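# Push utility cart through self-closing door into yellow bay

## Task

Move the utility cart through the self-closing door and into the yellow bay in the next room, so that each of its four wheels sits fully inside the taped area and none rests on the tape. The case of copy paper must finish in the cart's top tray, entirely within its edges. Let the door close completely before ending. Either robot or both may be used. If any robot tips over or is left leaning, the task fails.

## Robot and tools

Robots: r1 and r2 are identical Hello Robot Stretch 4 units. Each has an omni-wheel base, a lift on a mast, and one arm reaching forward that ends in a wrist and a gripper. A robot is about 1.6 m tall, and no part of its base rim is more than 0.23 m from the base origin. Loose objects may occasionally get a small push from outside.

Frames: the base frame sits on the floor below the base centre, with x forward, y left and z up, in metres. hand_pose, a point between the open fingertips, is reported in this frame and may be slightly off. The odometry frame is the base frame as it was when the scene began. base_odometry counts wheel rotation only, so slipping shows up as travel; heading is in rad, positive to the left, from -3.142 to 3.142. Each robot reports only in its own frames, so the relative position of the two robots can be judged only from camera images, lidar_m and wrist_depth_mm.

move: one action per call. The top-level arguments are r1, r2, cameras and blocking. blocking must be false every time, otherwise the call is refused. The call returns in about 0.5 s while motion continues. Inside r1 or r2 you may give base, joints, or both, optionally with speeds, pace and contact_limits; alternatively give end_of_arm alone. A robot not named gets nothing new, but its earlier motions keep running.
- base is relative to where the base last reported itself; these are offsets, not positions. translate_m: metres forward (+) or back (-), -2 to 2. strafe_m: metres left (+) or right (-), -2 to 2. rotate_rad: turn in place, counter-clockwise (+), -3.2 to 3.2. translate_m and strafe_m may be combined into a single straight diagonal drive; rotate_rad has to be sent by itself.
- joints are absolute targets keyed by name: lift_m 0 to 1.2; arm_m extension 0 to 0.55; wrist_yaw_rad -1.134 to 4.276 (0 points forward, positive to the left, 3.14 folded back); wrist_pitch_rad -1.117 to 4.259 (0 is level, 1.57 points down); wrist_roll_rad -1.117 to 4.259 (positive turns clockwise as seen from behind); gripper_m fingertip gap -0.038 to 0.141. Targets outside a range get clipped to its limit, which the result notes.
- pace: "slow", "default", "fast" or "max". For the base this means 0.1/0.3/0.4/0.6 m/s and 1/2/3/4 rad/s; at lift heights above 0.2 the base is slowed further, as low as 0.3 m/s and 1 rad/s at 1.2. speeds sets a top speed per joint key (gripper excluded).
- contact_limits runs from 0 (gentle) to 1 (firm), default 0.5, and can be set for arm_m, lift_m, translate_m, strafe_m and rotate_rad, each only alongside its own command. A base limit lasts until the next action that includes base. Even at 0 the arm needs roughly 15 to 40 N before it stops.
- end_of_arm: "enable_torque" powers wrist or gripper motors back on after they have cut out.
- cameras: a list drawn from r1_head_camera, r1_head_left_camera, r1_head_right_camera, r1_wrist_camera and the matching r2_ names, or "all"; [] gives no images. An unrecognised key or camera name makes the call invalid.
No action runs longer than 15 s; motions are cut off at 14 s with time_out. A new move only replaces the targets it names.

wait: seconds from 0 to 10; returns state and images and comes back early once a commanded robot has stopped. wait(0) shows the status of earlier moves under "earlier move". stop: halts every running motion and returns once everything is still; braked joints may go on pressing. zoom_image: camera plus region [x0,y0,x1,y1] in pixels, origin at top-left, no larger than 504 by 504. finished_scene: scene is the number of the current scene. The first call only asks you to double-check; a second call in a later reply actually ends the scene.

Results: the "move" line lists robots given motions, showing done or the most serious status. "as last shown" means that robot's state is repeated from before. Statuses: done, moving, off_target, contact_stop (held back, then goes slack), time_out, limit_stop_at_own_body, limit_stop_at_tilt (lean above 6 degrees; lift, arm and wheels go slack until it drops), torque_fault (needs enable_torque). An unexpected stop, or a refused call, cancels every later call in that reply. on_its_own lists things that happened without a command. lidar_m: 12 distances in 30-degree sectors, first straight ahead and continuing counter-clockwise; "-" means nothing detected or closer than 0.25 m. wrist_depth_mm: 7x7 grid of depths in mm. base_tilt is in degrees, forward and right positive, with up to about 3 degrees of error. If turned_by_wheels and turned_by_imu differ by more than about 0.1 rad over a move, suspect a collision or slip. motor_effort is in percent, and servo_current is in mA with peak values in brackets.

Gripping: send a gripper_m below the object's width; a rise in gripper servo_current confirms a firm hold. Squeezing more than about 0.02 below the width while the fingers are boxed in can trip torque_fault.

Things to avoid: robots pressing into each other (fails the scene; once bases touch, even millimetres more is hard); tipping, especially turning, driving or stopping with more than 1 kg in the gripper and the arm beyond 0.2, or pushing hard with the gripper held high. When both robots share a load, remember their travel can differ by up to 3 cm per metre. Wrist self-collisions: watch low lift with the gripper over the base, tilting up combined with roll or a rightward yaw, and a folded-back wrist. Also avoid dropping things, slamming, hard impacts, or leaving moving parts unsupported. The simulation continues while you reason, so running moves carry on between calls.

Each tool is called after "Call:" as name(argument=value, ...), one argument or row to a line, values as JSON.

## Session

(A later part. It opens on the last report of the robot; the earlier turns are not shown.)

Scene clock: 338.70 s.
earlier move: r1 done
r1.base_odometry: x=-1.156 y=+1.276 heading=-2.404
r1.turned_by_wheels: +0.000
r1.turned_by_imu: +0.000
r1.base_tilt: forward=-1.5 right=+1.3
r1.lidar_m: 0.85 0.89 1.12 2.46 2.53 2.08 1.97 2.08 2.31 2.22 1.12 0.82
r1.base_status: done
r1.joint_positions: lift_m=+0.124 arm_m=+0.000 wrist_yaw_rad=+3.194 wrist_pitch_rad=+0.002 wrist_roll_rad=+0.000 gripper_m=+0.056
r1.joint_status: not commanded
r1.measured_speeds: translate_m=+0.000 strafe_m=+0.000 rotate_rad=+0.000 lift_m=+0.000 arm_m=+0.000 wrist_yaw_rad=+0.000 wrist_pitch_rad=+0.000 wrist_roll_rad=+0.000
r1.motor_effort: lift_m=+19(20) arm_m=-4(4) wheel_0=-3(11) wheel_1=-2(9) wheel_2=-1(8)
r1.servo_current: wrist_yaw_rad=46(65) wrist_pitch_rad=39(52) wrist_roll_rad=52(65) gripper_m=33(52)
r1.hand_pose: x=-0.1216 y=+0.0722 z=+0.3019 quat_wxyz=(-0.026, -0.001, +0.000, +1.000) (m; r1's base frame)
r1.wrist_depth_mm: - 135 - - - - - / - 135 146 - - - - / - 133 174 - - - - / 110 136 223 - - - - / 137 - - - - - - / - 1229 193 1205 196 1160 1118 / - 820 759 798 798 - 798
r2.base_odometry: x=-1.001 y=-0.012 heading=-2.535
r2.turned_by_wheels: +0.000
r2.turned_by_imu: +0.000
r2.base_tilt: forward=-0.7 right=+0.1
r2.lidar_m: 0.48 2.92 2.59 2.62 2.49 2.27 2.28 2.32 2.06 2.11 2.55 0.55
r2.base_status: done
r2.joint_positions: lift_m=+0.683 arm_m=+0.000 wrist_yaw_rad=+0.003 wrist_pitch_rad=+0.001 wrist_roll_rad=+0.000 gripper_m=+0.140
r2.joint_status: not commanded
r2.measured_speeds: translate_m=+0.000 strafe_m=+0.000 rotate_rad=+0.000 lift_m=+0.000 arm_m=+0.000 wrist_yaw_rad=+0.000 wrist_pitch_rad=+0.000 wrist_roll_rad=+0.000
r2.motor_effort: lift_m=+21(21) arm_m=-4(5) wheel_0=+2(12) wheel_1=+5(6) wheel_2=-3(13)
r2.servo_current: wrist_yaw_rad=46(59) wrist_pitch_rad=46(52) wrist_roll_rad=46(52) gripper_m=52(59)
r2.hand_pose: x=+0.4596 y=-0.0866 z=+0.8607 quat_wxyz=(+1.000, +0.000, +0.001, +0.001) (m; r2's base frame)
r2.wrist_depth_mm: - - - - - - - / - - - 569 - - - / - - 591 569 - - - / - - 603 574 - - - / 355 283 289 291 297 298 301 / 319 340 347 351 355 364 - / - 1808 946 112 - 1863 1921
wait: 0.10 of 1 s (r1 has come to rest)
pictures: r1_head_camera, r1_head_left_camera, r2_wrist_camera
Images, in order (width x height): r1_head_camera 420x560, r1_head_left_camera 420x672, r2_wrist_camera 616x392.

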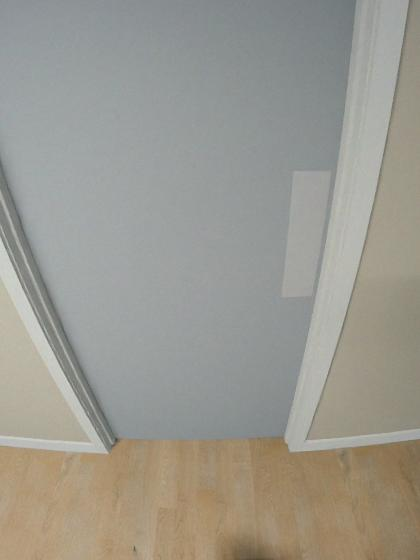

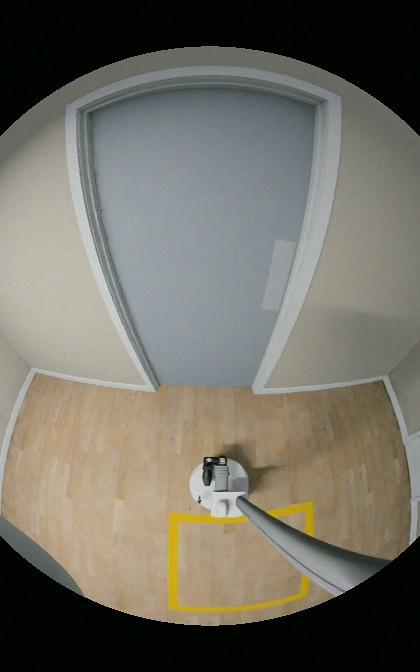

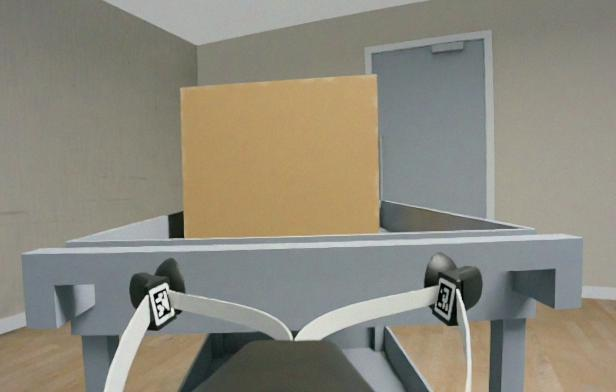

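Call:
move(
  r1={"base": {"translate_m": 0.54}},
  r2={"base": {"translate_m": 0.9}, "pace": "slow", "contact_limits": {"translate_m": 0.5}},
  blocking=false,
  cameras=[],
)

Call:
wait(
  seconds=4,
  cameras=[],
)

Call:
move(
  r1={"base": {"translate_m": 0.25}, "pace": "slow", "contact_limits": {"translate_m": 0.8}},
  blocking=false,
  cameras=[],
)

Call:
wait(
  seconds=4,
  cameras=["r1_head_camera", "r1_head_left_camera", "r2_head_left_camera"],
)

Scene clock: 374.23 s.
move: r1 moving; r2 moving
r1.base_odometry: x=-1.180 y=+1.255 heading=-2.404
r1.turned_by_wheels: +0.000
r1.turned_by_imu: +0.000
r1.base_tilt: forward=-1.6 right=+1.3
r1.lidar_m: 0.81 0.85 1.07 2.47 2.57 2.13 2.01 2.11 2.32 2.22 1.12 0.81
r1.base_status: translate_m moving
r1.joint_positions: lift_m=+0.124 arm_m=+0.000 wrist_yaw_rad=+3.194 wrist_pitch_rad=+0.002 wrist_roll_rad=+0.000 gripper_m=+0.056
r1.joint_status: not commanded
r1.measured_speeds: translate_m=+0.121 strafe_m=+0.000 rotate_rad=-0.005 lift_m=+0.000 arm_m=+0.000 wrist_yaw_rad=+0.000 wrist_pitch_rad=+0.000 wrist_roll_rad=+0.000
r1.motor_effort: lift_m=+19(20) arm_m=-4(4) wheel_0=+6(9) wheel_1=+5(8) wheel_2=-8(10)
r1.servo_current: wrist_yaw_rad=39(59) wrist_pitch_rad=39(52) wrist_roll_rad=39(52) gripper_m=39(46)
r1.hand_pose: x=-0.1216 y=+0.0722 z=+0.3019 quat_wxyz=(-0.026, -0.001, +0.000, +1.000) (m; r1's base frame)
r1.wrist_depth_mm: - 135 - - - - - / - 135 145 - - - - / - 132 174 - - - - / 110 136 222 - - - - / 137 - - - - - - / - 1229 195 1205 196 1160 1118 / - 809 768 798 798 - 809
r2.base_odometry: x=-1.011 y=-0.019 heading=-2.535
r2.turned_by_wheels: +0.000
r2.turned_by_imu: +0.001
r2.base_tilt: forward=-0.6 right=+0.1
r2.lidar_m: 0.48 0.49 2.57 2.61 2.51 2.24 2.28 2.29 2.08 2.07 2.60 0.54
r2.base_status: translate_m moving
r2.joint_positions: lift_m=+0.683 arm_m=+0.000 wrist_yaw_rad=+0.003 wrist_pitch_rad=+0.001 wrist_roll_rad=+0.000 gripper_m=+0.140
r2.joint_status: not commanded
r2.measured_speeds: translate_m=+0.049 strafe_m=+0.000 rotate_rad=+0.002 lift_m=+0.000 arm_m=+0.000 wrist_yaw_rad=+0.000 wrist_pitch_rad=+0.000 wrist_roll_rad=+0.000
r2.motor_effort: lift_m=+21(21) arm_m=-4(5) wheel_0=+6(9) wheel_1=+5(7) wheel_2=-9(10)
r2.servo_current: wrist_yaw_rad=39(46) wrist_pitch_rad=46(46) wrist_roll_rad=39(59) gripper_m=46(59)
r2.contact_limits: translate_m 0.5
r2.hand_pose: x=+0.4596 y=-0.0866 z=+0.8607 quat_wxyz=(+1.000, +0.000, +0.001, +0.001) (m; r2's base frame)
r2.wrist_depth_mm: - - - - - - - / - - 585 559 - - - / - - 580 554 - - - / - - 591 559 - - - / 359 281 279 279 283 287 291 / 270 271 276 340 345 351 351 / 1921 1756 917 112 - 1863 1808
pictures: none
No camera images: "cameras" was empty.

Scene clock: 377.03 s.
earlier move: r1 done; r2 moving
r1.base_odometry: x=-1.556 y=+0.912 heading=-2.403
r1.turned_by_wheels: +0.000
r1.turned_by_imu: +0.000
r1.base_tilt: forward=-1.6 right=+1.2
r1.lidar_m: 0.30 0.31 0.44 0.97 2.59 2.67 2.51 2.64 2.28 1.12 0.36 0.34
r1.base_status: done
r1.joint_positions: lift_m=+0.124 arm_m=+0.000 wrist_yaw_rad=+3.194 wrist_pitch_rad=+0.002 wrist_roll_rad=+0.000 gripper_m=+0.056
r1.joint_status: not commanded
r1.measured_speeds: translate_m=+0.000 strafe_m=+0.000 rotate_rad=+0.000 lift_m=+0.000 arm_m=+0.000 wrist_yaw_rad=+0.000 wrist_pitch_rad=+0.000 wrist_roll_rad=+0.000
r1.motor_effort: lift_m=+19(20) arm_m=-4(4) wheel_0=+3(10) wheel_1=+3(8) wheel_2=+0(10)
r1.servo_current: wrist_yaw_rad=52(65) wrist_pitch_rad=33(52) wrist_roll_rad=46(72) gripper_m=33(52)
r1.hand_pose: x=-0.1216 y=+0.0722 z=+0.3019 quat_wxyz=(-0.026, -0.001, +0.000, +1.000) (m; r1's base frame)
r1.wrist_depth_mm: - 135 - - - - - / - 135 146 - - - - / - 133 174 - - - - / 110 136 223 - - - - / 137 - - - - - - / - 1229 197 1205 196 1182 1118 / - 768 759 809 798 - 809
r2.base_odometry: x=-1.231 y=-0.172 heading=-2.535
r2.turned_by_wheels: +0.000
r2.turned_by_imu: +0.004
r2.base_tilt: forward=-0.7 right=+0.0
r2.lidar_m: 0.43 0.45 2.52 2.50 2.79 2.49 2.54 2.40 2.18 2.20 2.72 0.52
r2.base_status: translate_m moving
r2.joint_positions: lift_m=+0.683 arm_m=+0.000 wrist_yaw_rad=+0.001 wrist_pitch_rad=+0.001 wrist_roll_rad=+0.000 gripper_m=+0.140
r2.joint_status: not commanded
r2.measured_speeds: translate_m=+0.099 strafe_m=+0.000 rotate_rad=+0.000 lift_m=+0.000 arm_m=+0.000 wrist_yaw_rad=+0.000 wrist_pitch_rad=+0.000 wrist_roll_rad=+0.000
r2.motor_effort: lift_m=+21(21) arm_m=+5(5) wheel_0=+12(12) wheel_1=+7(11) wheel_2=-8(18)
r2.servo_current: wrist_yaw_rad=46(59) wrist_pitch_rad=39(46) wrist_roll_rad=59(65) gripper_m=59(59)
r2.contact_limits: translate_m 0.5
r2.hand_pose: x=+0.4593 y=-0.0872 z=+0.8607 quat_wxyz=(+1.000, +0.000, +0.001, +0.000) (m; r2's base frame)
r2.wrist_depth_mm: - - - - - - - / - - 539 508 - - - / - - 539 512 - - - / - - 539 508 - - - / 303 301 303 301 241 252 - / 306 243 242 241 240 239 - / 336 1756 304 112 303 310 1808
wait: 2.80 of 4 s (r1 has come to rest)
pictures: none
No camera images: "cameras" was empty.

Scene clock: 377.53 s.
earlier move: r2 moving
move: r1 moving
r1.base_odometry: x=-1.565 y=+0.904 heading=-2.403
r1.turned_by_wheels: +0.000
r1.turned_by_imu: +0.000
r1.base_tilt: forward=-1.6 right=+1.3
r1.lidar_m: 0.29 0.32 0.45 0.90 2.58 2.66 2.55 2.65 2.31 1.06 0.36 0.32
r1.base_status: translate_m moving
r1.joint_positions: lift_m=+0.124 arm_m=+0.000 wrist_yaw_rad=+3.194 wrist_pitch_rad=+0.002 wrist_roll_rad=+0.000 gripper_m=+0.056
r1.joint_status: not commanded
r1.measured_speeds: translate_m=+0.049 strafe_m=+0.000 rotate_rad=-0.001 lift_m=+0.000 arm_m=+0.000 wrist_yaw_rad=+0.000 wrist_pitch_rad=+0.000 wrist_roll_rad=+0.000
r1.motor_effort: lift_m=+20(20) arm_m=-4(4) wheel_0=+7(7) wheel_1=+3(6) wheel_2=-6(6)
r1.servo_current: wrist_yaw_rad=52(59) wrist_pitch_rad=46(46) wrist_roll_rad=46(52) gripper_m=39(46)
r1.contact_limits: translate_m 0.8
r1.hand_pose: x=-0.1216 y=+0.0722 z=+0.3019 quat_wxyz=(-0.026, -0.001, +0.000, +1.000) (m; r1's base frame)
r1.wrist_depth_mm: - 135 - - - - - / - 135 146 - - - - / - 132 174 - - - - / 110 136 223 - - - - / 137 - - - - - - / - 1255 196 1205 196 1182 1118 / - 809 759 809 798 - 809
r2.base_odometry: x=-1.272 y=-0.201 heading=-2.535
r2.turned_by_wheels: +0.000
r2.turned_by_imu: +0.000
r2.base_tilt: forward=-0.7 right=+0.1
r2.lidar_m: 0.45 0.43 2.49 2.49 2.84 2.55 2.58 2.46 2.17 2.23 2.71 0.51
r2.base_status: translate_m moving
r2.joint_positions: lift_m=+0.683 arm_m=+0.000 wrist_yaw_rad=+0.001 wrist_pitch_rad=+0.001 wrist_roll_rad=+0.000 gripper_m=+0.140
r2.joint_status: not commanded
r2.measured_speeds: translate_m=+0.100 strafe_m=+0.000 rotate_rad=+0.004 lift_m=+0.000 arm_m=+0.000 wrist_yaw_rad=+0.000 wrist_pitch_rad=+0.000 wrist_roll_rad=+0.000
r2.motor_effort: lift_m=+21(21) arm_m=+5(5) wheel_0=+6(11) wheel_1=+7(8) wheel_2=-9(11)
r2.servo_current: wrist_yaw_rad=46(52) wrist_pitch_rad=46(46) wrist_roll_rad=39(46) gripper_m=46(52)
r2.contact_limits: translate_m 0.5
r2.hand_pose: x=+0.4593 y=-0.0872 z=+0.8607 quat_wxyz=(+1.000, +0.000, +0.001, +0.000) (m; r2's base frame)
r2.wrist_depth_mm: - - - - - - - / - - 535 508 - - - / - - 535 508 - - - / - - 539 512 - - - / 304 303 304 301 239 256 - / 307 243 242 241 242 239 - / 1708 1863 307 112 303 309 1863
pictures: none
No camera images: "cameras" was empty.

Scene clock: 380.80 s.
earlier move: r1 done; r2 moving
r1.base_odometry: x=-1.740 y=+0.745 heading=-2.403
r1.turned_by_wheels: +0.000
r1.turned_by_imu: +0.006
r1.base_tilt: forward=-1.6 right=+1.2
r1.lidar_m: 0.25 0.25 0.25 0.46 2.62 2.91 2.78 2.88 2.35 0.27 0.29 0.25
r1.base_status: done
r1.joint_positions: lift_m=+0.124 arm_m=+0.000 wrist_yaw_rad=+3.194 wrist_pitch_rad=+0.002 wrist_roll_rad=+0.000 gripper_m=+0.056
r1.joint_status: not commanded
r1.measured_speeds: translate_m=+0.000 strafe_m=+0.000 rotate_rad=+0.000 lift_m=+0.000 arm_m=+0.000 wrist_yaw_rad=+0.000 wrist_pitch_rad=+0.000 wrist_roll_rad=+0.000
r1.motor_effort: lift_m=+19(20) arm_m=-4(4) wheel_0=+12(26) wheel_1=+9(17) wheel_2=-15(22)
r1.servo_current: wrist_yaw_rad=33(72) wrist_pitch_rad=33(52) wrist_roll_rad=33(72) gripper_m=39(46)
r1.contact_limits: translate_m 0.8
r1.hand_pose: x=-0.1217 y=+0.0722 z=+0.3019 quat_wxyz=(-0.026, -0.001, +0.000, +1.000) (m; r1's base frame)
r1.wrist_depth_mm: - 134 - - - - - / - 134 135 - - - - / - 130 153 - - - - / - 135 203 - - - - / 138 - - - - - - / - 1118 196 1336 195 1160 1138 / - 809 759 798 788 - 798
r2.base_odometry: x=-1.541 y=-0.387 heading=-2.535
r2.turned_by_wheels: +0.000
r2.turned_by_imu: +0.001
r2.base_tilt: forward=-0.7 right=+0.0
r2.lidar_m: 0.44 0.47 2.38 2.40 2.97 2.86 2.87 2.54 2.31 2.33 2.88 0.52
r2.base_status: translate_m moving
r2.joint_positions: lift_m=+0.683 arm_m=+0.000 wrist_yaw_rad=+0.001 wrist_pitch_rad=+0.001 wrist_roll_rad=+0.000 gripper_m=+0.140
r2.joint_status: not commanded
r2.measured_speeds: translate_m=+0.100 strafe_m=-0.001 rotate_rad=+0.000 lift_m=+0.000 arm_m=+0.000 wrist_yaw_rad=+0.000 wrist_pitch_rad=+0.000 wrist_roll_rad=+0.000
r2.motor_effort: lift_m=+21(21) arm_m=+5(5) wheel_0=+8(11) wheel_1=+7(8) wheel_2=-8(12)
r2.servo_current: wrist_yaw_rad=46(65) wrist_pitch_rad=39(46) wrist_roll_rad=33(59) gripper_m=52(59)
r2.contact_limits: translate_m 0.5
r2.hand_pose: x=+0.4593 y=-0.0872 z=+0.8607 quat_wxyz=(+1.000, +0.000, +0.001, +0.000) (m; r2's base frame)
r2.wrist_depth_mm: - - - - - - - / - - 521 - - - - / - 554 517 603 - - - / - 554 525 585 - - - / 301 303 300 301 240 - - / 306 214 241 240 241 241 - / 1863 306 304 112 303 1808 1863
wait: 3.27 of 4 s (r1 has come to rest)
pictures: r1_head_camera, r1_head_left_camera, r2_head_left_camera
Images, in order (width x height): r1_head_camera 420x560, r1_head_left_camera 420x672, r2_head_left_camera 420x672.

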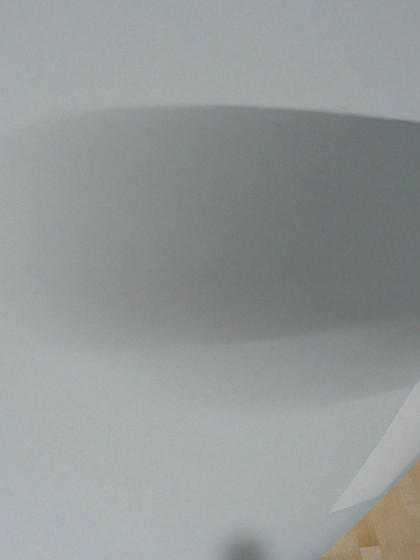

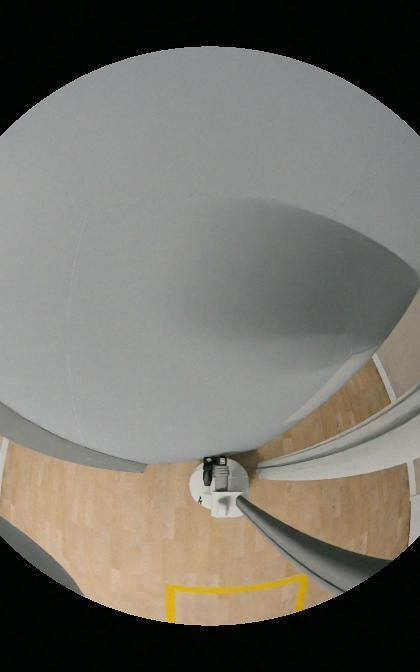

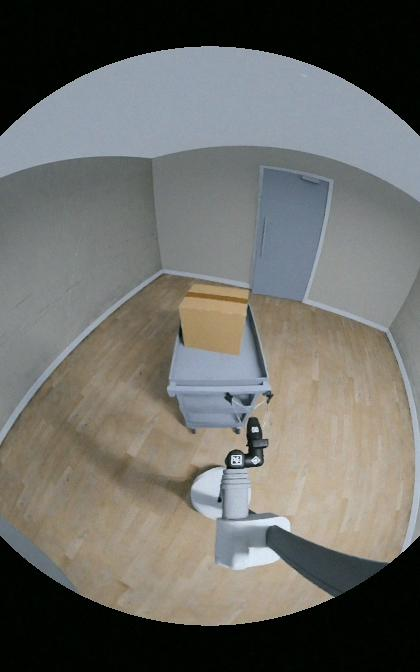

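Call:
move(
  r1={"base": {"translate_m": 0.36, "strafe_m": 0.03}, "pace": "slow", "contact_limits": {"translate_m": 0.8}},
  blocking=false,
  cameras=[],
)

Call:
wait(
  seconds=6,
  cameras=["r1_head_camera", "r1_head_left_camera", "r2_wrist_camera", "r2_head_camera"],
)

Scene clock: 420.57 s.
earlier move: r2 done
move: r1 moving
r1.base_odometry: x=-1.749 y=+0.735 heading=-2.402
r1.turned_by_wheels: +0.001
r1.turned_by_imu: +0.000
r1.base_tilt: forward=-1.7 right=+1.3
r1.lidar_m: 0.25 0.25 0.25 0.46 2.59 2.91 2.79 2.91 2.35 0.28 0.27 0.25
r1.base_status: translate_m moving; strafe_m moving
r1.joint_positions: lift_m=+0.124 arm_m=+0.000 wrist_yaw_rad=+3.194 wrist_pitch_rad=+0.002 wrist_roll_rad=+0.000 gripper_m=+0.056
r1.joint_status: not commanded
r1.measured_speeds: translate_m=+0.048 strafe_m=+0.004 rotate_rad=+0.001 lift_m=+0.000 arm_m=+0.000 wrist_yaw_rad=+0.000 wrist_pitch_rad=+0.000 wrist_roll_rad=+0.000
r1.motor_effort: lift_m=+20(20) arm_m=-3(4) wheel_0=+16(18) wheel_1=+13(16) wheel_2=-20(23)
r1.servo_current: wrist_yaw_rad=59(65) wrist_pitch_rad=46(46) wrist_roll_rad=39(52) gripper_m=46(46)
r1.contact_limits: translate_m 0.8
r1.hand_pose: x=-0.1217 y=+0.0722 z=+0.3019 quat_wxyz=(-0.026, -0.001, +0.000, +1.000) (m; r1's base frame)
r1.wrist_depth_mm: - 134 - - - - - / - 135 134 - - - - / - 130 153 - - - - / - 135 203 - - - - / 138 - - - - - - / - 1098 197 1308 196 1160 1138 / - 809 759 798 788 - 809
r2.base_odometry: x=-1.740 y=-0.525 heading=-2.535
r2.turned_by_wheels: +0.000
r2.turned_by_imu: +0.001
r2.base_tilt: forward=-0.7 right=+0.1
r2.lidar_m: 0.46 0.45 2.28 2.32 2.88 3.04 3.13 2.65 2.40 2.41 2.97 2.50
r2.base_status: done
r2.joint_positions: lift_m=+0.683 arm_m=+0.000 wrist_yaw_rad=+0.001 wrist_pitch_rad=+0.001 wrist_roll_rad=+0.000 gripper_m=+0.140
r2.joint_status: not commanded
r2.measured_speeds: translate_m=+0.000 strafe_m=+0.000 rotate_rad=+0.000 lift_m=+0.000 arm_m=+0.000 wrist_yaw_rad=+0.000 wrist_pitch_rad=+0.000 wrist_roll_rad=+0.000
r2.motor_effort: lift_m=+21(21) arm_m=+5(5) wheel_0=+4(5) wheel_1=+4(4) wheel_2=-6(6)
r2.servo_current: wrist_yaw_rad=46(52) wrist_pitch_rad=46(46) wrist_roll_rad=52(59) gripper_m=52(52)
r2.contact_limits: translate_m 0.5
r2.hand_pose: x=+0.4593 y=-0.0872 z=+0.8607 quat_wxyz=(+1.000, +0.000, +0.001, +0.000) (m; r2's base frame)
r2.wrist_depth_mm: - - - - - - - / - 549 512 - - - - / - 544 508 - - - - / - 539 517 715 - - - / 243 303 303 304 - - - / 306 244 243 245 246 - - / 1863 306 - 112 1983 1921 1921
pictures: none
No camera images: "cameras" was empty.

Scene clock: 424.97 s.
earlier move: r1 done
r1.base_odometry: x=-1.985 y=+0.480 heading=-2.402
r1.turned_by_wheels: +0.000
r1.turned_by_imu: +0.001
r1.base_tilt: forward=-1.6 right=+1.3
r1.lidar_m: 0.25 0.25 0.26 0.25 0.42 3.27 3.16 3.26 0.34 0.77 2.31 1.52
r1.base_status: done
r1.joint_positions: lift_m=+0.124 arm_m=+0.000 wrist_yaw_rad=+3.196 wrist_pitch_rad=+0.002 wrist_roll_rad=+0.000 gripper_m=+0.056
r1.joint_status: not commanded
r1.measured_speeds: translate_m=+0.000 strafe_m=+0.000 rotate_rad=+0.000 lift_m=+0.000 arm_m=+0.000 wrist_yaw_rad=+0.000 wrist_pitch_rad=+0.000 wrist_roll_rad=+0.000
r1.motor_effort: lift_m=+19(20) arm_m=+5(10) wheel_0=+8(20) wheel_1=+14(19) wheel_2=-9(23)
r1.servo_current: wrist_yaw_rad=85(98) wrist_pitch_rad=39(52) wrist_roll_rad=39(72) gripper_m=39(52)
r1.contact_limits: translate_m 0.8
r1.hand_pose: x=-0.1219 y=+0.0715 z=+0.3019 quat_wxyz=(-0.027, -0.001, +0.000, +1.000) (m; r1's base frame)
r1.wrist_depth_mm: - 133 133 - - - - / - 116 133 - - - - / - 125 135 - - - - / - 134 186 - - - - / 137 - - - - - - / - 1205 197 1205 196 1182 1118 / - 809 759 798 798 - 809
r2.base_odometry: x=-1.740 y=-0.525 heading=-2.535
r2.turned_by_wheels: +0.000
r2.turned_by_imu: +0.001
r2.base_tilt: forward=-0.6 right=+0.0
r2.lidar_m: 0.45 0.45 2.30 2.34 2.85 3.10 3.13 2.67 2.38 2.42 2.95 2.02
r2.base_status: done
r2.joint_positions: lift_m=+0.683 arm_m=+0.000 wrist_yaw_rad=+0.001 wrist_pitch_rad=+0.001 wrist_roll_rad=+0.000 gripper_m=+0.140
r2.joint_status: not commanded
r2.measured_speeds: translate_m=+0.000 strafe_m=+0.000 rotate_rad=+0.000 lift_m=+0.000 arm_m=+0.000 wrist_yaw_rad=+0.000 wrist_pitch_rad=+0.000 wrist_roll_rad=+0.000
r2.motor_effort: lift_m=+21(21) arm_m=+5(5) wheel_0=+4(5) wheel_1=+4(5) wheel_2=-6(6)
r2.servo_current: wrist_yaw_rad=59(59) wrist_pitch_rad=39(52) wrist_roll_rad=46(59) gripper_m=46(59)
r2.contact_limits: translate_m 0.5
r2.hand_pose: x=+0.4593 y=-0.0872 z=+0.8607 quat_wxyz=(+1.000, +0.000, +0.001, +0.000) (m; r2's base frame)
r2.wrist_depth_mm: - - - - - - - / - 544 508 - - - - / - 539 512 - - - - / - 544 508 715 - - - / 241 301 303 304 1756 - - / 304 242 243 245 246 187 - / 1921 306 - 112 1808 1756 1921
wait: 4.40 of 6 s (r1 has come to rest)
pictures: r1_head_camera, r1_head_left_camera, r2_head_camera, r2_wrist_camera
Images, in order (width x height): r1_head_camera 420x560, r1_head_left_camera 420x672, r2_head_camera 420x560, r2_wrist_camera 616x392.

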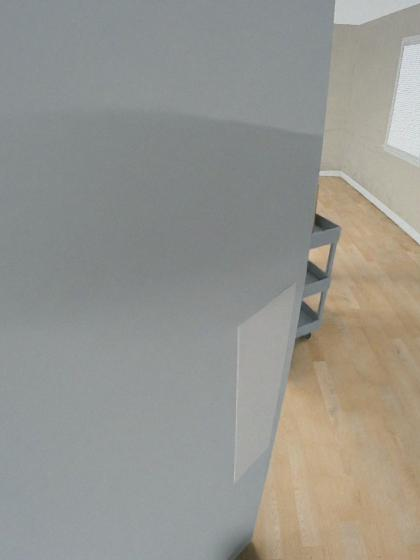

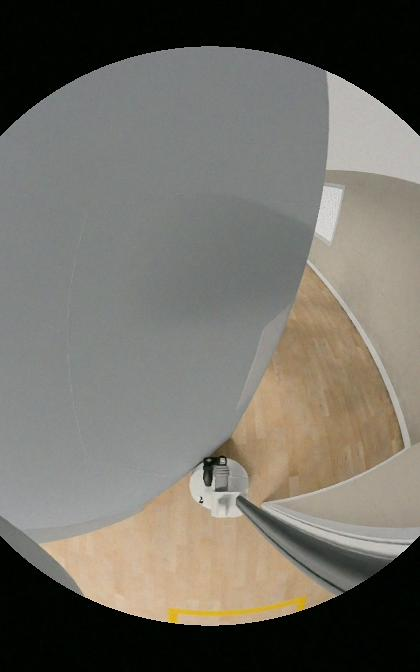

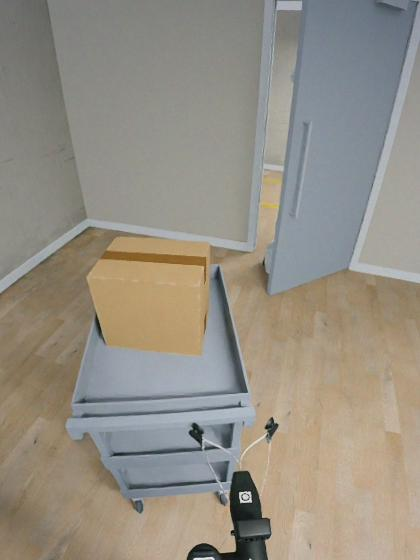

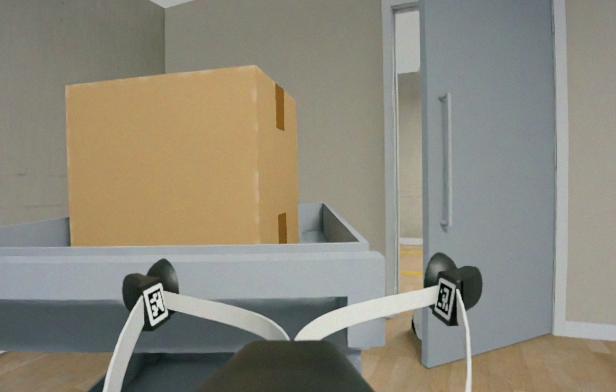

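Call:
move(
  r1={"base": {"translate_m": 0.38, "strafe_m": 0.1}, "pace": "slow", "contact_limits": {"translate_m": 0.8}},
  r2={"base": {"translate_m": -0.08, "strafe_m": 0.03}, "joints": {"lift_m": 0.685}, "pace": "slow"},
  blocking=false,
  cameras=[],
)

Call:
wait(
  seconds=2,
  cameras=[],
)

Call:
move(
  r2={"joints": {"wrist_roll_rad": 1.57, "gripper_m": 0.1}},
  blocking=false,
  cameras=[],
)

Call:
wait(
  seconds=4,
  cameras=["r1_head_left_camera", "r2_wrist_camera"],
)

Scene clock: 532.30 s.
move: r1 moving; r2 moving
r1.base_odometry: x=-1.993 y=+0.469 heading=-2.401
r1.turned_by_wheels: +0.001
r1.turned_by_imu: +0.001
r1.base_tilt: forward=-1.6 right=+1.3
r1.lidar_m: 0.25 0.25 0.25 0.25 0.42 3.26 3.16 3.25 0.38 0.82 2.32 1.49
r1.base_status: translate_m moving; strafe_m moving
r1.joint_positions: lift_m=+0.124 arm_m=+0.000 wrist_yaw_rad=+3.196 wrist_pitch_rad=+0.002 wrist_roll_rad=+0.000 gripper_m=+0.056
r1.joint_status: not commanded
r1.measured_speeds: translate_m=+0.049 strafe_m=+0.012 rotate_rad=-0.001 lift_m=+0.000 arm_m=+0.000 wrist_yaw_rad=+0.000 wrist_pitch_rad=+0.000 wrist_roll_rad=+0.000
r1.motor_effort: lift_m=+19(20) arm_m=+5(5) wheel_0=+7(10) wheel_1=+18(19) wheel_2=-13(15)
r1.servo_current: wrist_yaw_rad=59(59) wrist_pitch_rad=46(52) wrist_roll_rad=52(59) gripper_m=46(46)
r1.contact_limits: translate_m 0.8
r1.hand_pose: x=-0.1219 y=+0.0715 z=+0.3019 quat_wxyz=(-0.027, -0.001, +0.000, +1.000) (m; r1's base frame)
r1.wrist_depth_mm: - 133 133 - - - - / - 116 133 - - - - / - 125 135 - - - - / - 134 186 - - - - / 137 - - - - - - / - 1229 197 1205 195 1138 1118 / - 809 768 798 788 - 809
r2.base_odometry: x=-1.728 y=-0.522 heading=-2.535
r2.turned_by_wheels: +0.000
r2.turned_by_imu: +0.000
r2.base_tilt: forward=-0.6 right=+0.0
r2.lidar_m: 0.46 0.46 2.30 2.30 2.81 3.07 3.12 2.65 2.39 2.42 2.98 2.04
r2.base_status: translate_m moving; strafe_m moving
r2.joint_positions: lift_m=+0.685 arm_m=+0.000 wrist_yaw_rad=+0.001 wrist_pitch_rad=+0.001 wrist_roll_rad=+0.000 gripper_m=+0.140
r2.joint_status: all done
r2.measured_speeds: translate_m=-0.048 strafe_m=+0.018 rotate_rad=+0.001 lift_m=+0.000 arm_m=+0.000 wrist_yaw_rad=+0.000 wrist_pitch_rad=+0.000 wrist_roll_rad=+0.000
r2.motor_effort: lift_m=+21(23) arm_m=+5(5) wheel_0=-7(7) wheel_1=-5(6) wheel_2=+9(9)
r2.servo_current: wrist_yaw_rad=46(59) wrist_pitch_rad=39(46) wrist_roll_rad=46(65) gripper_m=52(59)
r2.hand_pose: x=+0.4593 y=-0.0872 z=+0.8626 quat_wxyz=(+1.000, +0.000, +0.001, +0.000) (m; r2's base frame)
r2.wrist_depth_mm: - - - - - - - / - 559 521 - - - - / - 549 517 - - - - / - 549 530 715 - - - / 252 312 314 315 1756 - - / 312 253 253 255 256 186 - / 1921 820 - 112 - 1808 1921
pictures: none
No camera images: "cameras" was empty.

Scene clock: 533.87 s.
earlier move: r1 moving; r2 done
r1.base_odometry: x=-2.072 y=+0.347 heading=-2.401
r1.turned_by_wheels: -0.001
r1.turned_by_imu: +0.000
r1.base_tilt: forward=-1.6 right=+1.3
r1.lidar_m: 0.27 0.25 - 0.25 0.31 3.42 3.33 0.50 0.48 1.36 2.37 1.32
r1.base_status: translate_m moving; strafe_m moving
r1.joint_positions: lift_m=+0.124 arm_m=+0.000 wrist_yaw_rad=+3.196 wrist_pitch_rad=+0.002 wrist_roll_rad=+0.000 gripper_m=+0.056
r1.joint_status: not commanded
r1.measured_speeds: translate_m=+0.097 strafe_m=+0.026 rotate_rad=+0.001 lift_m=+0.000 arm_m=+0.000 wrist_yaw_rad=+0.000 wrist_pitch_rad=+0.000 wrist_roll_rad=+0.000
r1.motor_effort: lift_m=+19(20) arm_m=+5(5) wheel_0=+2(10) wheel_1=+15(20) wheel_2=-10(15)
r1.servo_current: wrist_yaw_rad=46(65) wrist_pitch_rad=52(52) wrist_roll_rad=59(65) gripper_m=39(46)
r1.contact_limits: translate_m 0.8
r1.hand_pose: x=-0.1219 y=+0.0715 z=+0.3019 quat_wxyz=(-0.027, -0.001, +0.000, +1.000) (m; r1's base frame)
r1.wrist_depth_mm: - 133 133 - - - - / - 116 133 - - - - / - 125 135 - - - - / - 134 186 - - - - / 137 - - - - - - / - 1205 197 1205 196 1160 1118 / - 809 759 798 788 - 809
r2.base_odometry: x=-1.658 y=-0.504 heading=-2.535
r2.turned_by_wheels: +0.000
r2.turned_by_imu: +0.000
r2.base_tilt: forward=-0.7 right=+0.0
r2.lidar_m: 0.50 0.53 2.28 2.31 2.86 3.00 3.06 2.65 2.37 2.39 2.98 0.56
r2.base_status: done
r2.joint_positions: lift_m=+0.685 arm_m=+0.000 wrist_yaw_rad=+0.001 wrist_pitch_rad=+0.001 wrist_roll_rad=+0.000 gripper_m=+0.140
r2.joint_status: all done
r2.measured_speeds: translate_m=+0.000 strafe_m=+0.000 rotate_rad=+0.000 lift_m=+0.000 arm_m=+0.000 wrist_yaw_rad=+0.000 wrist_pitch_rad=+0.000 wrist_roll_rad=+0.000
r2.motor_effort: lift_m=+21(23) arm_m=+5(5) wheel_0=-5(10) wheel_1=-5(6) wheel_2=+5(10)
r2.servo_current: wrist_yaw_rad=46(59) wrist_pitch_rad=46(46) wrist_roll_rad=46(65) gripper_m=52(59)
r2.hand_pose: x=+0.4593 y=-0.0872 z=+0.8626 quat_wxyz=(+1.000, +0.000, +0.001, +0.000) (m; r2's base frame)
r2.wrist_depth_mm: - - - - - - - / - - - - - 1661 - / - 634 591 759 - 1661 - / - 634 603 647 - 1708 - / 320 320 343 336 329 1661 - / 379 382 218 384 345 187 - / 1983 1756 - 112 - 1756 1863
wait: 1.57 of 2 s (r2 has come to rest)
pictures: none
No camera images: "cameras" was empty.

Scene clock: 534.37 s.
earlier move: r1 moving
move: r2 moving
r1.base_odometry: x=-2.099 y=+0.305 heading=-2.401
r1.turned_by_wheels: +0.000
r1.turned_by_imu: +0.000
r1.base_tilt: forward=-1.6 right=+1.2
r1.lidar_m: 0.30 0.25 - 0.25 0.28 0.72 3.40 0.56 0.53 1.53 2.37 1.25
r1.base_status: translate_m moving; strafe_m moving
r1.joint_positions: lift_m=+0.124 arm_m=+0.000 wrist_yaw_rad=+3.196 wrist_pitch_rad=+0.002 wrist_roll_rad=+0.000 gripper_m=+0.056
r1.joint_status: not commanded
r1.measured_speeds: translate_m=+0.097 strafe_m=+0.025 rotate_rad=-0.006 lift_m=+0.000 arm_m=+0.000 wrist_yaw_rad=+0.000 wrist_pitch_rad=+0.000 wrist_roll_rad=+0.000
r1.motor_effort: lift_m=+19(20) arm_m=+5(5) wheel_0=+4(7) wheel_1=+12(14) wheel_2=-9(10)
r1.servo_current: wrist_yaw_rad=59(65) wrist_pitch_rad=46(52) wrist_roll_rad=65(72) gripper_m=39(46)
r1.contact_limits: translate_m 0.8
r1.hand_pose: x=-0.1219 y=+0.0715 z=+0.3019 quat_wxyz=(-0.027, -0.001, +0.000, +1.000) (m; r1's base frame)
r1.wrist_depth_mm: - 133 133 - - - - / - 116 133 - - - - / - 125 135 - - - - / - 134 186 - - - - / 138 - - - - - - / - 1229 197 1205 195 1182 1118 / - 820 768 798 798 - 798
r2.base_odometry: x=-1.658 y=-0.504 heading=-2.535
r2.turned_by_wheels: +0.000
r2.turned_by_imu: +0.000
r2.base_tilt: forward=-0.7 right=+0.0
r2.lidar_m: 0.52 0.54 2.28 2.31 2.88 3.00 3.04 2.64 2.39 2.43 2.96 0.58
r2.base_status: not commanded
r2.joint_positions: lift_m=+0.685 arm_m=+0.000 wrist_yaw_rad=+0.001 wrist_pitch_rad=+0.001 wrist_roll_rad=+0.588 gripper_m=+0.128
r2.joint_status: wrist_roll_rad moving; gripper_m moving
r2.measured_speeds: translate_m=+0.000 strafe_m=+0.000 rotate_rad=+0.000 lift_m=+0.000 arm_m=+0.000 wrist_yaw_rad=+0.000 wrist_pitch_rad=+0.000 wrist_roll_rad=+1.820
r2.motor_effort: lift_m=+22(22) arm_m=+5(5) wheel_0=-5(5) wheel_1=-5(5) wheel_2=+5(5)
r2.servo_current: wrist_yaw_rad=46(46) wrist_pitch_rad=46(46) wrist_roll_rad=98(111) gripper_m=98(98)
r2.hand_pose: x=+0.4593 y=-0.0872 z=+0.8626 quat_wxyz=(+0.957, +0.290, +0.001, +0.000) (m; r2's base frame)
r2.wrist_depth_mm: - - - - 1921 - - / - - - - - - - / - - 603 - - 1661 - / - 615 591 778 - - - / - 621 603 322 325 - 1708 / - - 217 382 197 1537 1430 / - 320 382 112 - 1308 1182
pictures: none
No camera images: "cameras" was empty.

Scene clock: 535.37 s.
earlier move: r1 moving; r2 done
r1.base_odometry: x=-2.153 y=+0.221 heading=-2.401
r1.turned_by_wheels: +0.000
r1.turned_by_imu: +0.000
r1.base_tilt: forward=-1.6 right=+1.3
r1.lidar_m: 1.09 0.25 - 0.25 0.26 0.57 3.50 0.62 0.68 1.88 2.40 1.10
r1.base_status: translate_m moving; strafe_m moving
r1.joint_positions: lift_m=+0.124 arm_m=+0.000 wrist_yaw_rad=+3.196 wrist_pitch_rad=+0.002 wrist_roll_rad=+0.000 gripper_m=+0.056
r1.joint_status: not commanded
r1.measured_speeds: translate_m=+0.097 strafe_m=+0.025 rotate_rad=+0.004 lift_m=+0.000 arm_m=+0.000 wrist_yaw_rad=+0.000 wrist_pitch_rad=+0.000 wrist_roll_rad=+0.000
r1.motor_effort: lift_m=+20(20) arm_m=+4(5) wheel_0=+2(7) wheel_1=+11(14) wheel_2=-9(10)
r1.servo_current: wrist_yaw_rad=59(65) wrist_pitch_rad=39(52) wrist_roll_rad=46(72) gripper_m=39(46)
r1.contact_limits: translate_m 0.8
r1.hand_pose: x=-0.1219 y=+0.0715 z=+0.3019 quat_wxyz=(-0.027, -0.001, +0.000, +1.000) (m; r1's base frame)
r1.wrist_depth_mm: - 133 133 - - - 585 / - 116 133 - - - 585 / - 125 135 - - - - / - 134 186 - - - - / 138 - - - - - 691 / 1025 1229 197 1182 195 1160 691 / - 809 759 798 788 - 676
r2.base_odometry: x=-1.658 y=-0.504 heading=-2.535
r2.turned_by_wheels: +0.000
r2.turned_by_imu: +0.000
r2.base_tilt: forward=-0.7 right=+0.1
r2.lidar_m: 0.52 0.53 2.30 2.29 2.86 2.98 3.04 2.68 2.40 2.39 2.97 0.60
r2.base_status: not commanded
r2.joint_positions: lift_m=+0.685 arm_m=+0.000 wrist_yaw_rad=+0.001 wrist_pitch_rad=+0.001 wrist_roll_rad=+1.568 gripper_m=+0.100
r2.joint_status: all done
r2.measured_speeds: translate_m=+0.000 strafe_m=+0.000 rotate_rad=+0.000 lift_m=+0.000 arm_m=+0.000 wrist_yaw_rad=+0.000 wrist_pitch_rad=+0.000 wrist_roll_rad=+0.000
r2.motor_effort: lift_m=+21(22) arm_m=+5(5) wheel_0=-5(5) wheel_1=-5(6) wheel_2=+5(5)
r2.servo_current: wrist_yaw_rad=52(52) wrist_pitch_rad=46(46) wrist_roll_rad=39(111) gripper_m=52(117)
r2.hand_pose: x=+0.4593 y=-0.0872 z=+0.8626 quat_wxyz=(+0.708, +0.706, +0.001, +0.000) (m; r2's base frame)
r2.wrist_depth_mm: - - - - - 1576 1229 / - - - - - 1661 1205 / - - - - - 1863 1229 / - - - 384 1008 - - / - - 597 382 384 - - / - - 198 322 202 - - / - - 609 112 - - -
wait: 1.00 of 4 s (r2 has come to rest)
pictures: r1_head_left_camera, r2_wrist_camera
Images, in order (width x height): r1_head_left_camera 420x672, r2_wrist_camera 616x392.

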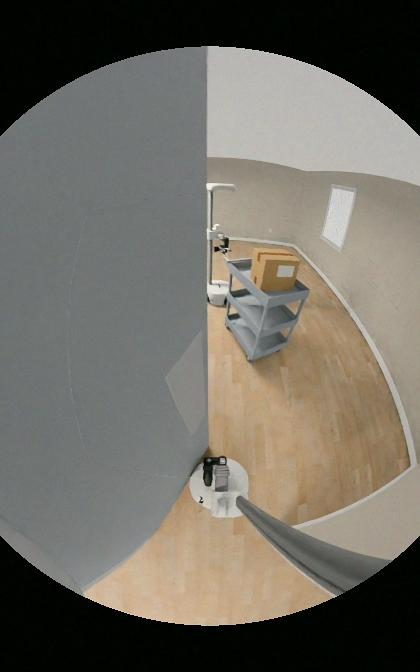

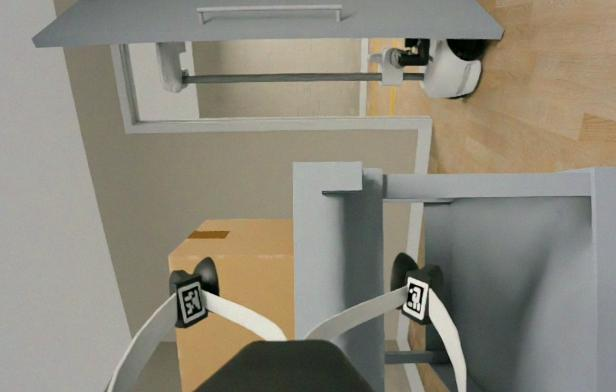

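Call:
move(
  blocking=false,
  cameras=["r1_head_camera", "r2_head_camera", "r2_wrist_camera"],
)

Scene clock: 558.33 s.
earlier move: r1 done
r1.base_odometry: x=-2.198 y=+0.150 heading=-2.401
r1.turned_by_wheels: +0.000
r1.turned_by_imu: +0.000
r1.base_tilt: forward=-1.6 right=+1.3
r1.lidar_m: 1.09 0.25 3.31 0.25 0.25 0.48 3.61 0.69 0.82 2.18 2.43 1.05
r1.base_status: done
r1.joint_positions: lift_m=+0.124 arm_m=+0.000 wrist_yaw_rad=+3.196 wrist_pitch_rad=+0.002 wrist_roll_rad=+0.000 gripper_m=+0.056
r1.joint_status: not commanded
r1.measured_speeds: translate_m=+0.000 strafe_m=+0.000 rotate_rad=+0.000 lift_m=+0.000 arm_m=+0.000 wrist_yaw_rad=+0.000 wrist_pitch_rad=+0.000 wrist_roll_rad=+0.000
r1.motor_effort: lift_m=+20(20) arm_m=+5(5) wheel_0=+2(7) wheel_1=+9(14) wheel_2=-5(10)
r1.servo_current: wrist_yaw_rad=33(72) wrist_pitch_rad=39(52) wrist_roll_rad=52(72) gripper_m=39(52)
r1.contact_limits: translate_m 0.8
r1.hand_pose: x=-0.1219 y=+0.0715 z=+0.3019 quat_wxyz=(-0.027, -0.001, +0.000, +1.000) (m; r1's base frame)
r1.wrist_depth_mm: - 133 133 - - - 389 / - 116 133 - - - 397 / - 125 135 - - - 404 / - 134 186 - - - 410 / 138 - - - - - 413 / - 1229 196 1229 196 1160 413 / - 759 759 798 798 - 410
r2.base_odometry: x=-1.658 y=-0.504 heading=-2.535
r2.turned_by_wheels: +0.000
r2.turned_by_imu: +0.001
r2.base_tilt: forward=-0.6 right=+0.0
r2.lidar_m: 0.51 0.54 2.31 2.29 2.87 2.99 3.03 2.65 2.39 2.41 2.98 0.57
r2.base_status: not commanded
r2.joint_positions: lift_m=+0.685 arm_m=+0.000 wrist_yaw_rad=+0.001 wrist_pitch_rad=+0.001 wrist_roll_rad=+1.568 gripper_m=+0.100
r2.joint_status: all done
r2.measured_speeds: translate_m=+0.000 strafe_m=+0.000 rotate_rad=+0.000 lift_m=+0.000 arm_m=+0.000 wrist_yaw_rad=+0.000 wrist_pitch_rad=+0.000 wrist_roll_rad=+0.000
r2.motor_effort: lift_m=+22(22) arm_m=+5(5) wheel_0=-5(5) wheel_1=-5(6) wheel_2=+5(5)
r2.servo_current: wrist_yaw_rad=46(59) wrist_pitch_rad=39(46) wrist_roll_rad=52(111) gripper_m=46(117)
r2.hand_pose: x=+0.4593 y=-0.0872 z=+0.8626 quat_wxyz=(+0.708, +0.706, +0.001, +0.000) (m; r2's base frame)
r2.wrist_depth_mm: - - - - - 1537 1205 / - - - - - 1708 1205 / - - - - - 1808 1229 / - - - 384 1008 - - / - - 597 384 384 - - / - - 198 322 201 - - / - - 621 112 - - -
pictures: r1_head_camera, r2_head_camera, r2_wrist_camera
Images, in order (width x height): r1_head_camera 420x560, r2_head_camera 420x560, r2_wrist_camera 616x392.

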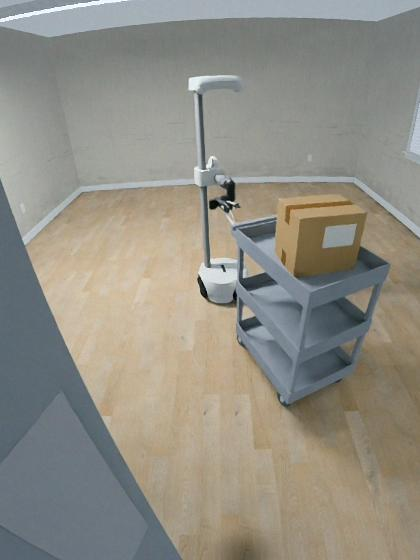

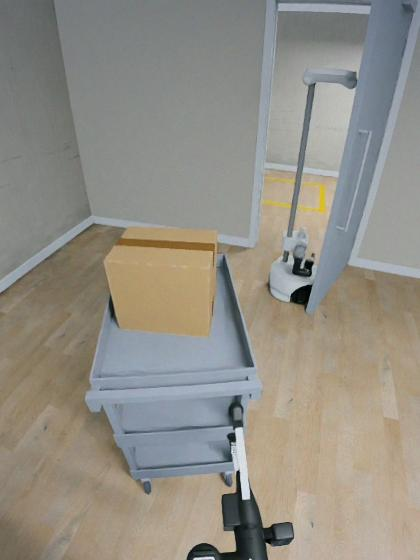

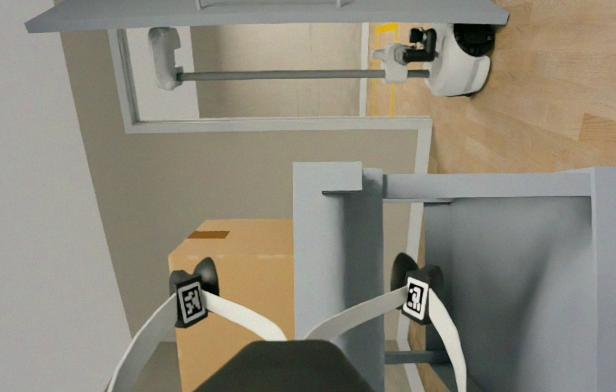

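Call:
move(
  r1={"base": {"translate_m": 0.25, "strafe_m": 0.33}, "pace": "slow", "contact_limits": {"translate_m": 0.8}},
  r2={"base": {"translate_m": 0.1}, "pace": "slow", "contact_limits": {"translate_m": 0.3}},
  blocking=false,
  cameras=[],
)

Call:
wait(
  seconds=2.5,
  cameras=["r2_wrist_camera", "r1_head_camera"],
)

Call:
zoom_image(
  camera="r2_wrist_camera",
  region=[200, 120, 450, 370],
)

Scene clock: 573.13 s.
move: r1 moving; r2 moving
r1.base_odometry: x=-2.197 y=+0.138 heading=-2.401
r1.turned_by_wheels: +0.000
r1.turned_by_imu: +0.000
r1.base_tilt: forward=-1.6 right=+1.3
r1.lidar_m: 1.05 0.25 3.30 0.25 0.25 0.43 3.58 0.70 0.85 2.20 2.42 1.03
r1.base_status: translate_m moving; strafe_m moving
r1.joint_positions: lift_m=+0.124 arm_m=+0.000 wrist_yaw_rad=+3.196 wrist_pitch_rad=+0.002 wrist_roll_rad=+0.000 gripper_m=+0.056
r1.joint_status: not commanded
r1.measured_speeds: translate_m=+0.030 strafe_m=+0.039 rotate_rad=-0.001 lift_m=+0.000 arm_m=+0.000 wrist_yaw_rad=+0.000 wrist_pitch_rad=+0.000 wrist_roll_rad=+0.000
r1.motor_effort: lift_m=+19(20) arm_m=+5(5) wheel_0=-7(7) wheel_1=+19(19) wheel_2=-8(9)
r1.servo_current: wrist_yaw_rad=46(59) wrist_pitch_rad=46(46) wrist_roll_rad=52(65) gripper_m=39(46)
r1.contact_limits: translate_m 0.8
r1.hand_pose: x=-0.1219 y=+0.0715 z=+0.3019 quat_wxyz=(-0.027, -0.001, +0.000, +1.000) (m; r1's base frame)
r1.wrist_depth_mm: - 133 133 - - - 413 / - 116 133 - - - 427 / - 126 136 - - - 436 / - 134 186 - - - 442 / 137 - - - - - 449 / - 1229 196 1205 196 1160 449 / - 809 759 809 788 - 442
r2.base_odometry: x=-1.667 y=-0.511 heading=-2.535
r2.turned_by_wheels: +0.000
r2.turned_by_imu: +0.001
r2.base_tilt: forward=-0.7 right=+0.1
r2.lidar_m: 0.50 0.53 2.28 2.31 2.88 3.01 3.04 2.68 2.38 2.41 2.98 0.56
r2.base_status: translate_m moving
r2.joint_positions: lift_m=+0.685 arm_m=+0.000 wrist_yaw_rad=+0.001 wrist_pitch_rad=+0.001 wrist_roll_rad=+1.568 gripper_m=+0.100
r2.joint_status: not commanded
r2.measured_speeds: translate_m=+0.048 strafe_m=+0.000 rotate_rad=+0.000 lift_m=+0.000 arm_m=+0.000 wrist_yaw_rad=+0.000 wrist_pitch_rad=+0.000 wrist_roll_rad=+0.000
r2.motor_effort: lift_m=+22(22) arm_m=+5(5) wheel_0=+6(8) wheel_1=+6(6) wheel_2=-10(10)
r2.servo_current: wrist_yaw_rad=33(59) wrist_pitch_rad=46(46) wrist_roll_rad=46(59) gripper_m=52(52)
r2.contact_limits: translate_m 0.3
r2.hand_pose: x=+0.4593 y=-0.0872 z=+0.8626 quat_wxyz=(+0.708, +0.706, +0.001, +0.000) (m; r2's base frame)
r2.wrist_depth_mm: - - - - - 1499 1205 / - - - - - 1708 1229 / - - - - - 1808 1255 / - - - 377 382 379 379 / - - 597 373 373 - - / - - 198 312 200 - - / - - 597 112 - - -
pictures: none
No camera images: "cameras" was empty.

Scene clock: 574.93 s.
earlier move: r1 moving; r2 done
r1.base_odometry: x=-2.182 y=-0.030 heading=-2.401
r1.turned_by_wheels: +0.000
r1.turned_by_imu: +0.002
r1.base_tilt: forward=-1.6 right=+1.3
r1.lidar_m: 1.21 0.25 0.25 - 0.25 0.32 3.70 0.88 0.97 2.46 2.54 1.02
r1.base_status: translate_m moving; strafe_m moving
r1.joint_positions: lift_m=+0.124 arm_m=+0.000 wrist_yaw_rad=+3.196 wrist_pitch_rad=+0.002 wrist_roll_rad=+0.000 gripper_m=+0.056
r1.joint_status: not commanded
r1.measured_speeds: translate_m=+0.060 strafe_m=+0.079 rotate_rad=+0.001 lift_m=+0.000 arm_m=+0.000 wrist_yaw_rad=+0.000 wrist_pitch_rad=+0.000 wrist_roll_rad=+0.000
r1.motor_effort: lift_m=+19(20) arm_m=+5(5) wheel_0=-6(10) wheel_1=+13(19) wheel_2=-5(9)
r1.servo_current: wrist_yaw_rad=39(72) wrist_pitch_rad=39(52) wrist_roll_rad=46(65) gripper_m=39(46)
r1.contact_limits: translate_m 0.8
r1.hand_pose: x=-0.1219 y=+0.0715 z=+0.3019 quat_wxyz=(-0.027, -0.001, +0.000, +1.000) (m; r1's base frame)
r1.wrist_depth_mm: - 133 133 - - 373 234 / - 117 133 - - 377 238 / - 125 135 - - 387 241 / - 134 186 - - 392 242 / 137 - - - - 392 243 / 1025 1229 197 1205 194 353 244 / - 809 759 798 798 317 242
r2.base_odometry: x=-1.740 y=-0.561 heading=-2.535
r2.turned_by_wheels: +0.000
r2.turned_by_imu: +0.000
r2.base_tilt: forward=-0.7 right=+0.1
r2.lidar_m: 0.42 0.42 2.26 2.26 2.80 3.09 3.14 2.69 2.42 2.47 2.93 0.49
r2.base_status: done
r2.joint_positions: lift_m=+0.685 arm_m=+0.000 wrist_yaw_rad=+0.001 wrist_pitch_rad=+0.001 wrist_roll_rad=+1.568 gripper_m=+0.100
r2.joint_status: not commanded
r2.measured_speeds: translate_m=+0.000 strafe_m=+0.000 rotate_rad=+0.000 lift_m=+0.000 arm_m=+0.000 wrist_yaw_rad=+0.000 wrist_pitch_rad=+0.000 wrist_roll_rad=+0.000
r2.motor_effort: lift_m=+22(22) arm_m=+5(5) wheel_0=+3(10) wheel_1=+5(7) wheel_2=-7(10)
r2.servo_current: wrist_yaw_rad=52(59) wrist_pitch_rad=39(46) wrist_roll_rad=59(59) gripper_m=52(59)
r2.contact_limits: translate_m 0.3
r2.hand_pose: x=+0.4593 y=-0.0872 z=+0.8626 quat_wxyz=(+0.708, +0.706, +0.001, +0.000) (m; r2's base frame)
r2.wrist_depth_mm: - - - - - 1464 1205 / - - - - - 1808 1229 / - - - - - 1863 1255 / - - - 225 285 291 289 / - - 549 224 282 - - / - - 198 222 215 - - / - - 508 112 281 - -
wait: 1.80 of 2.5 s (r2 has come to rest)
pictures: r1_head_camera, r2_wrist_camera
Images, in order (width x height): r1_head_camera 420x560, r2_wrist_camera 616x392.

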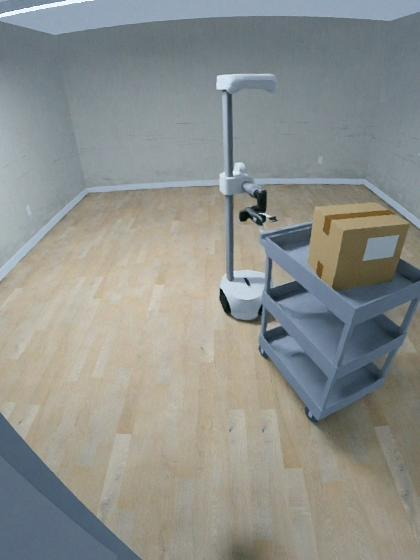

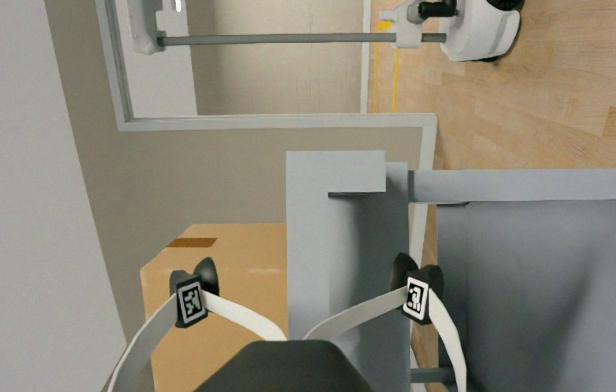

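Scaled by 2.016.

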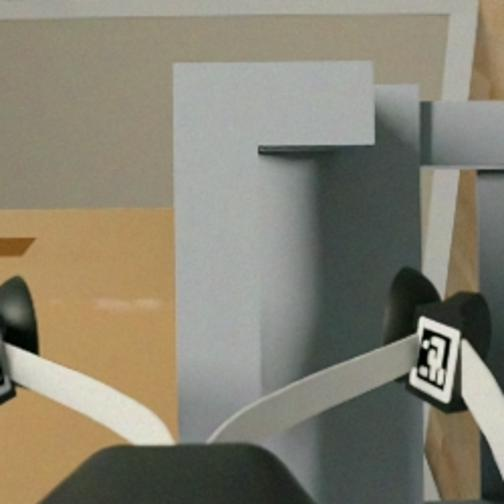

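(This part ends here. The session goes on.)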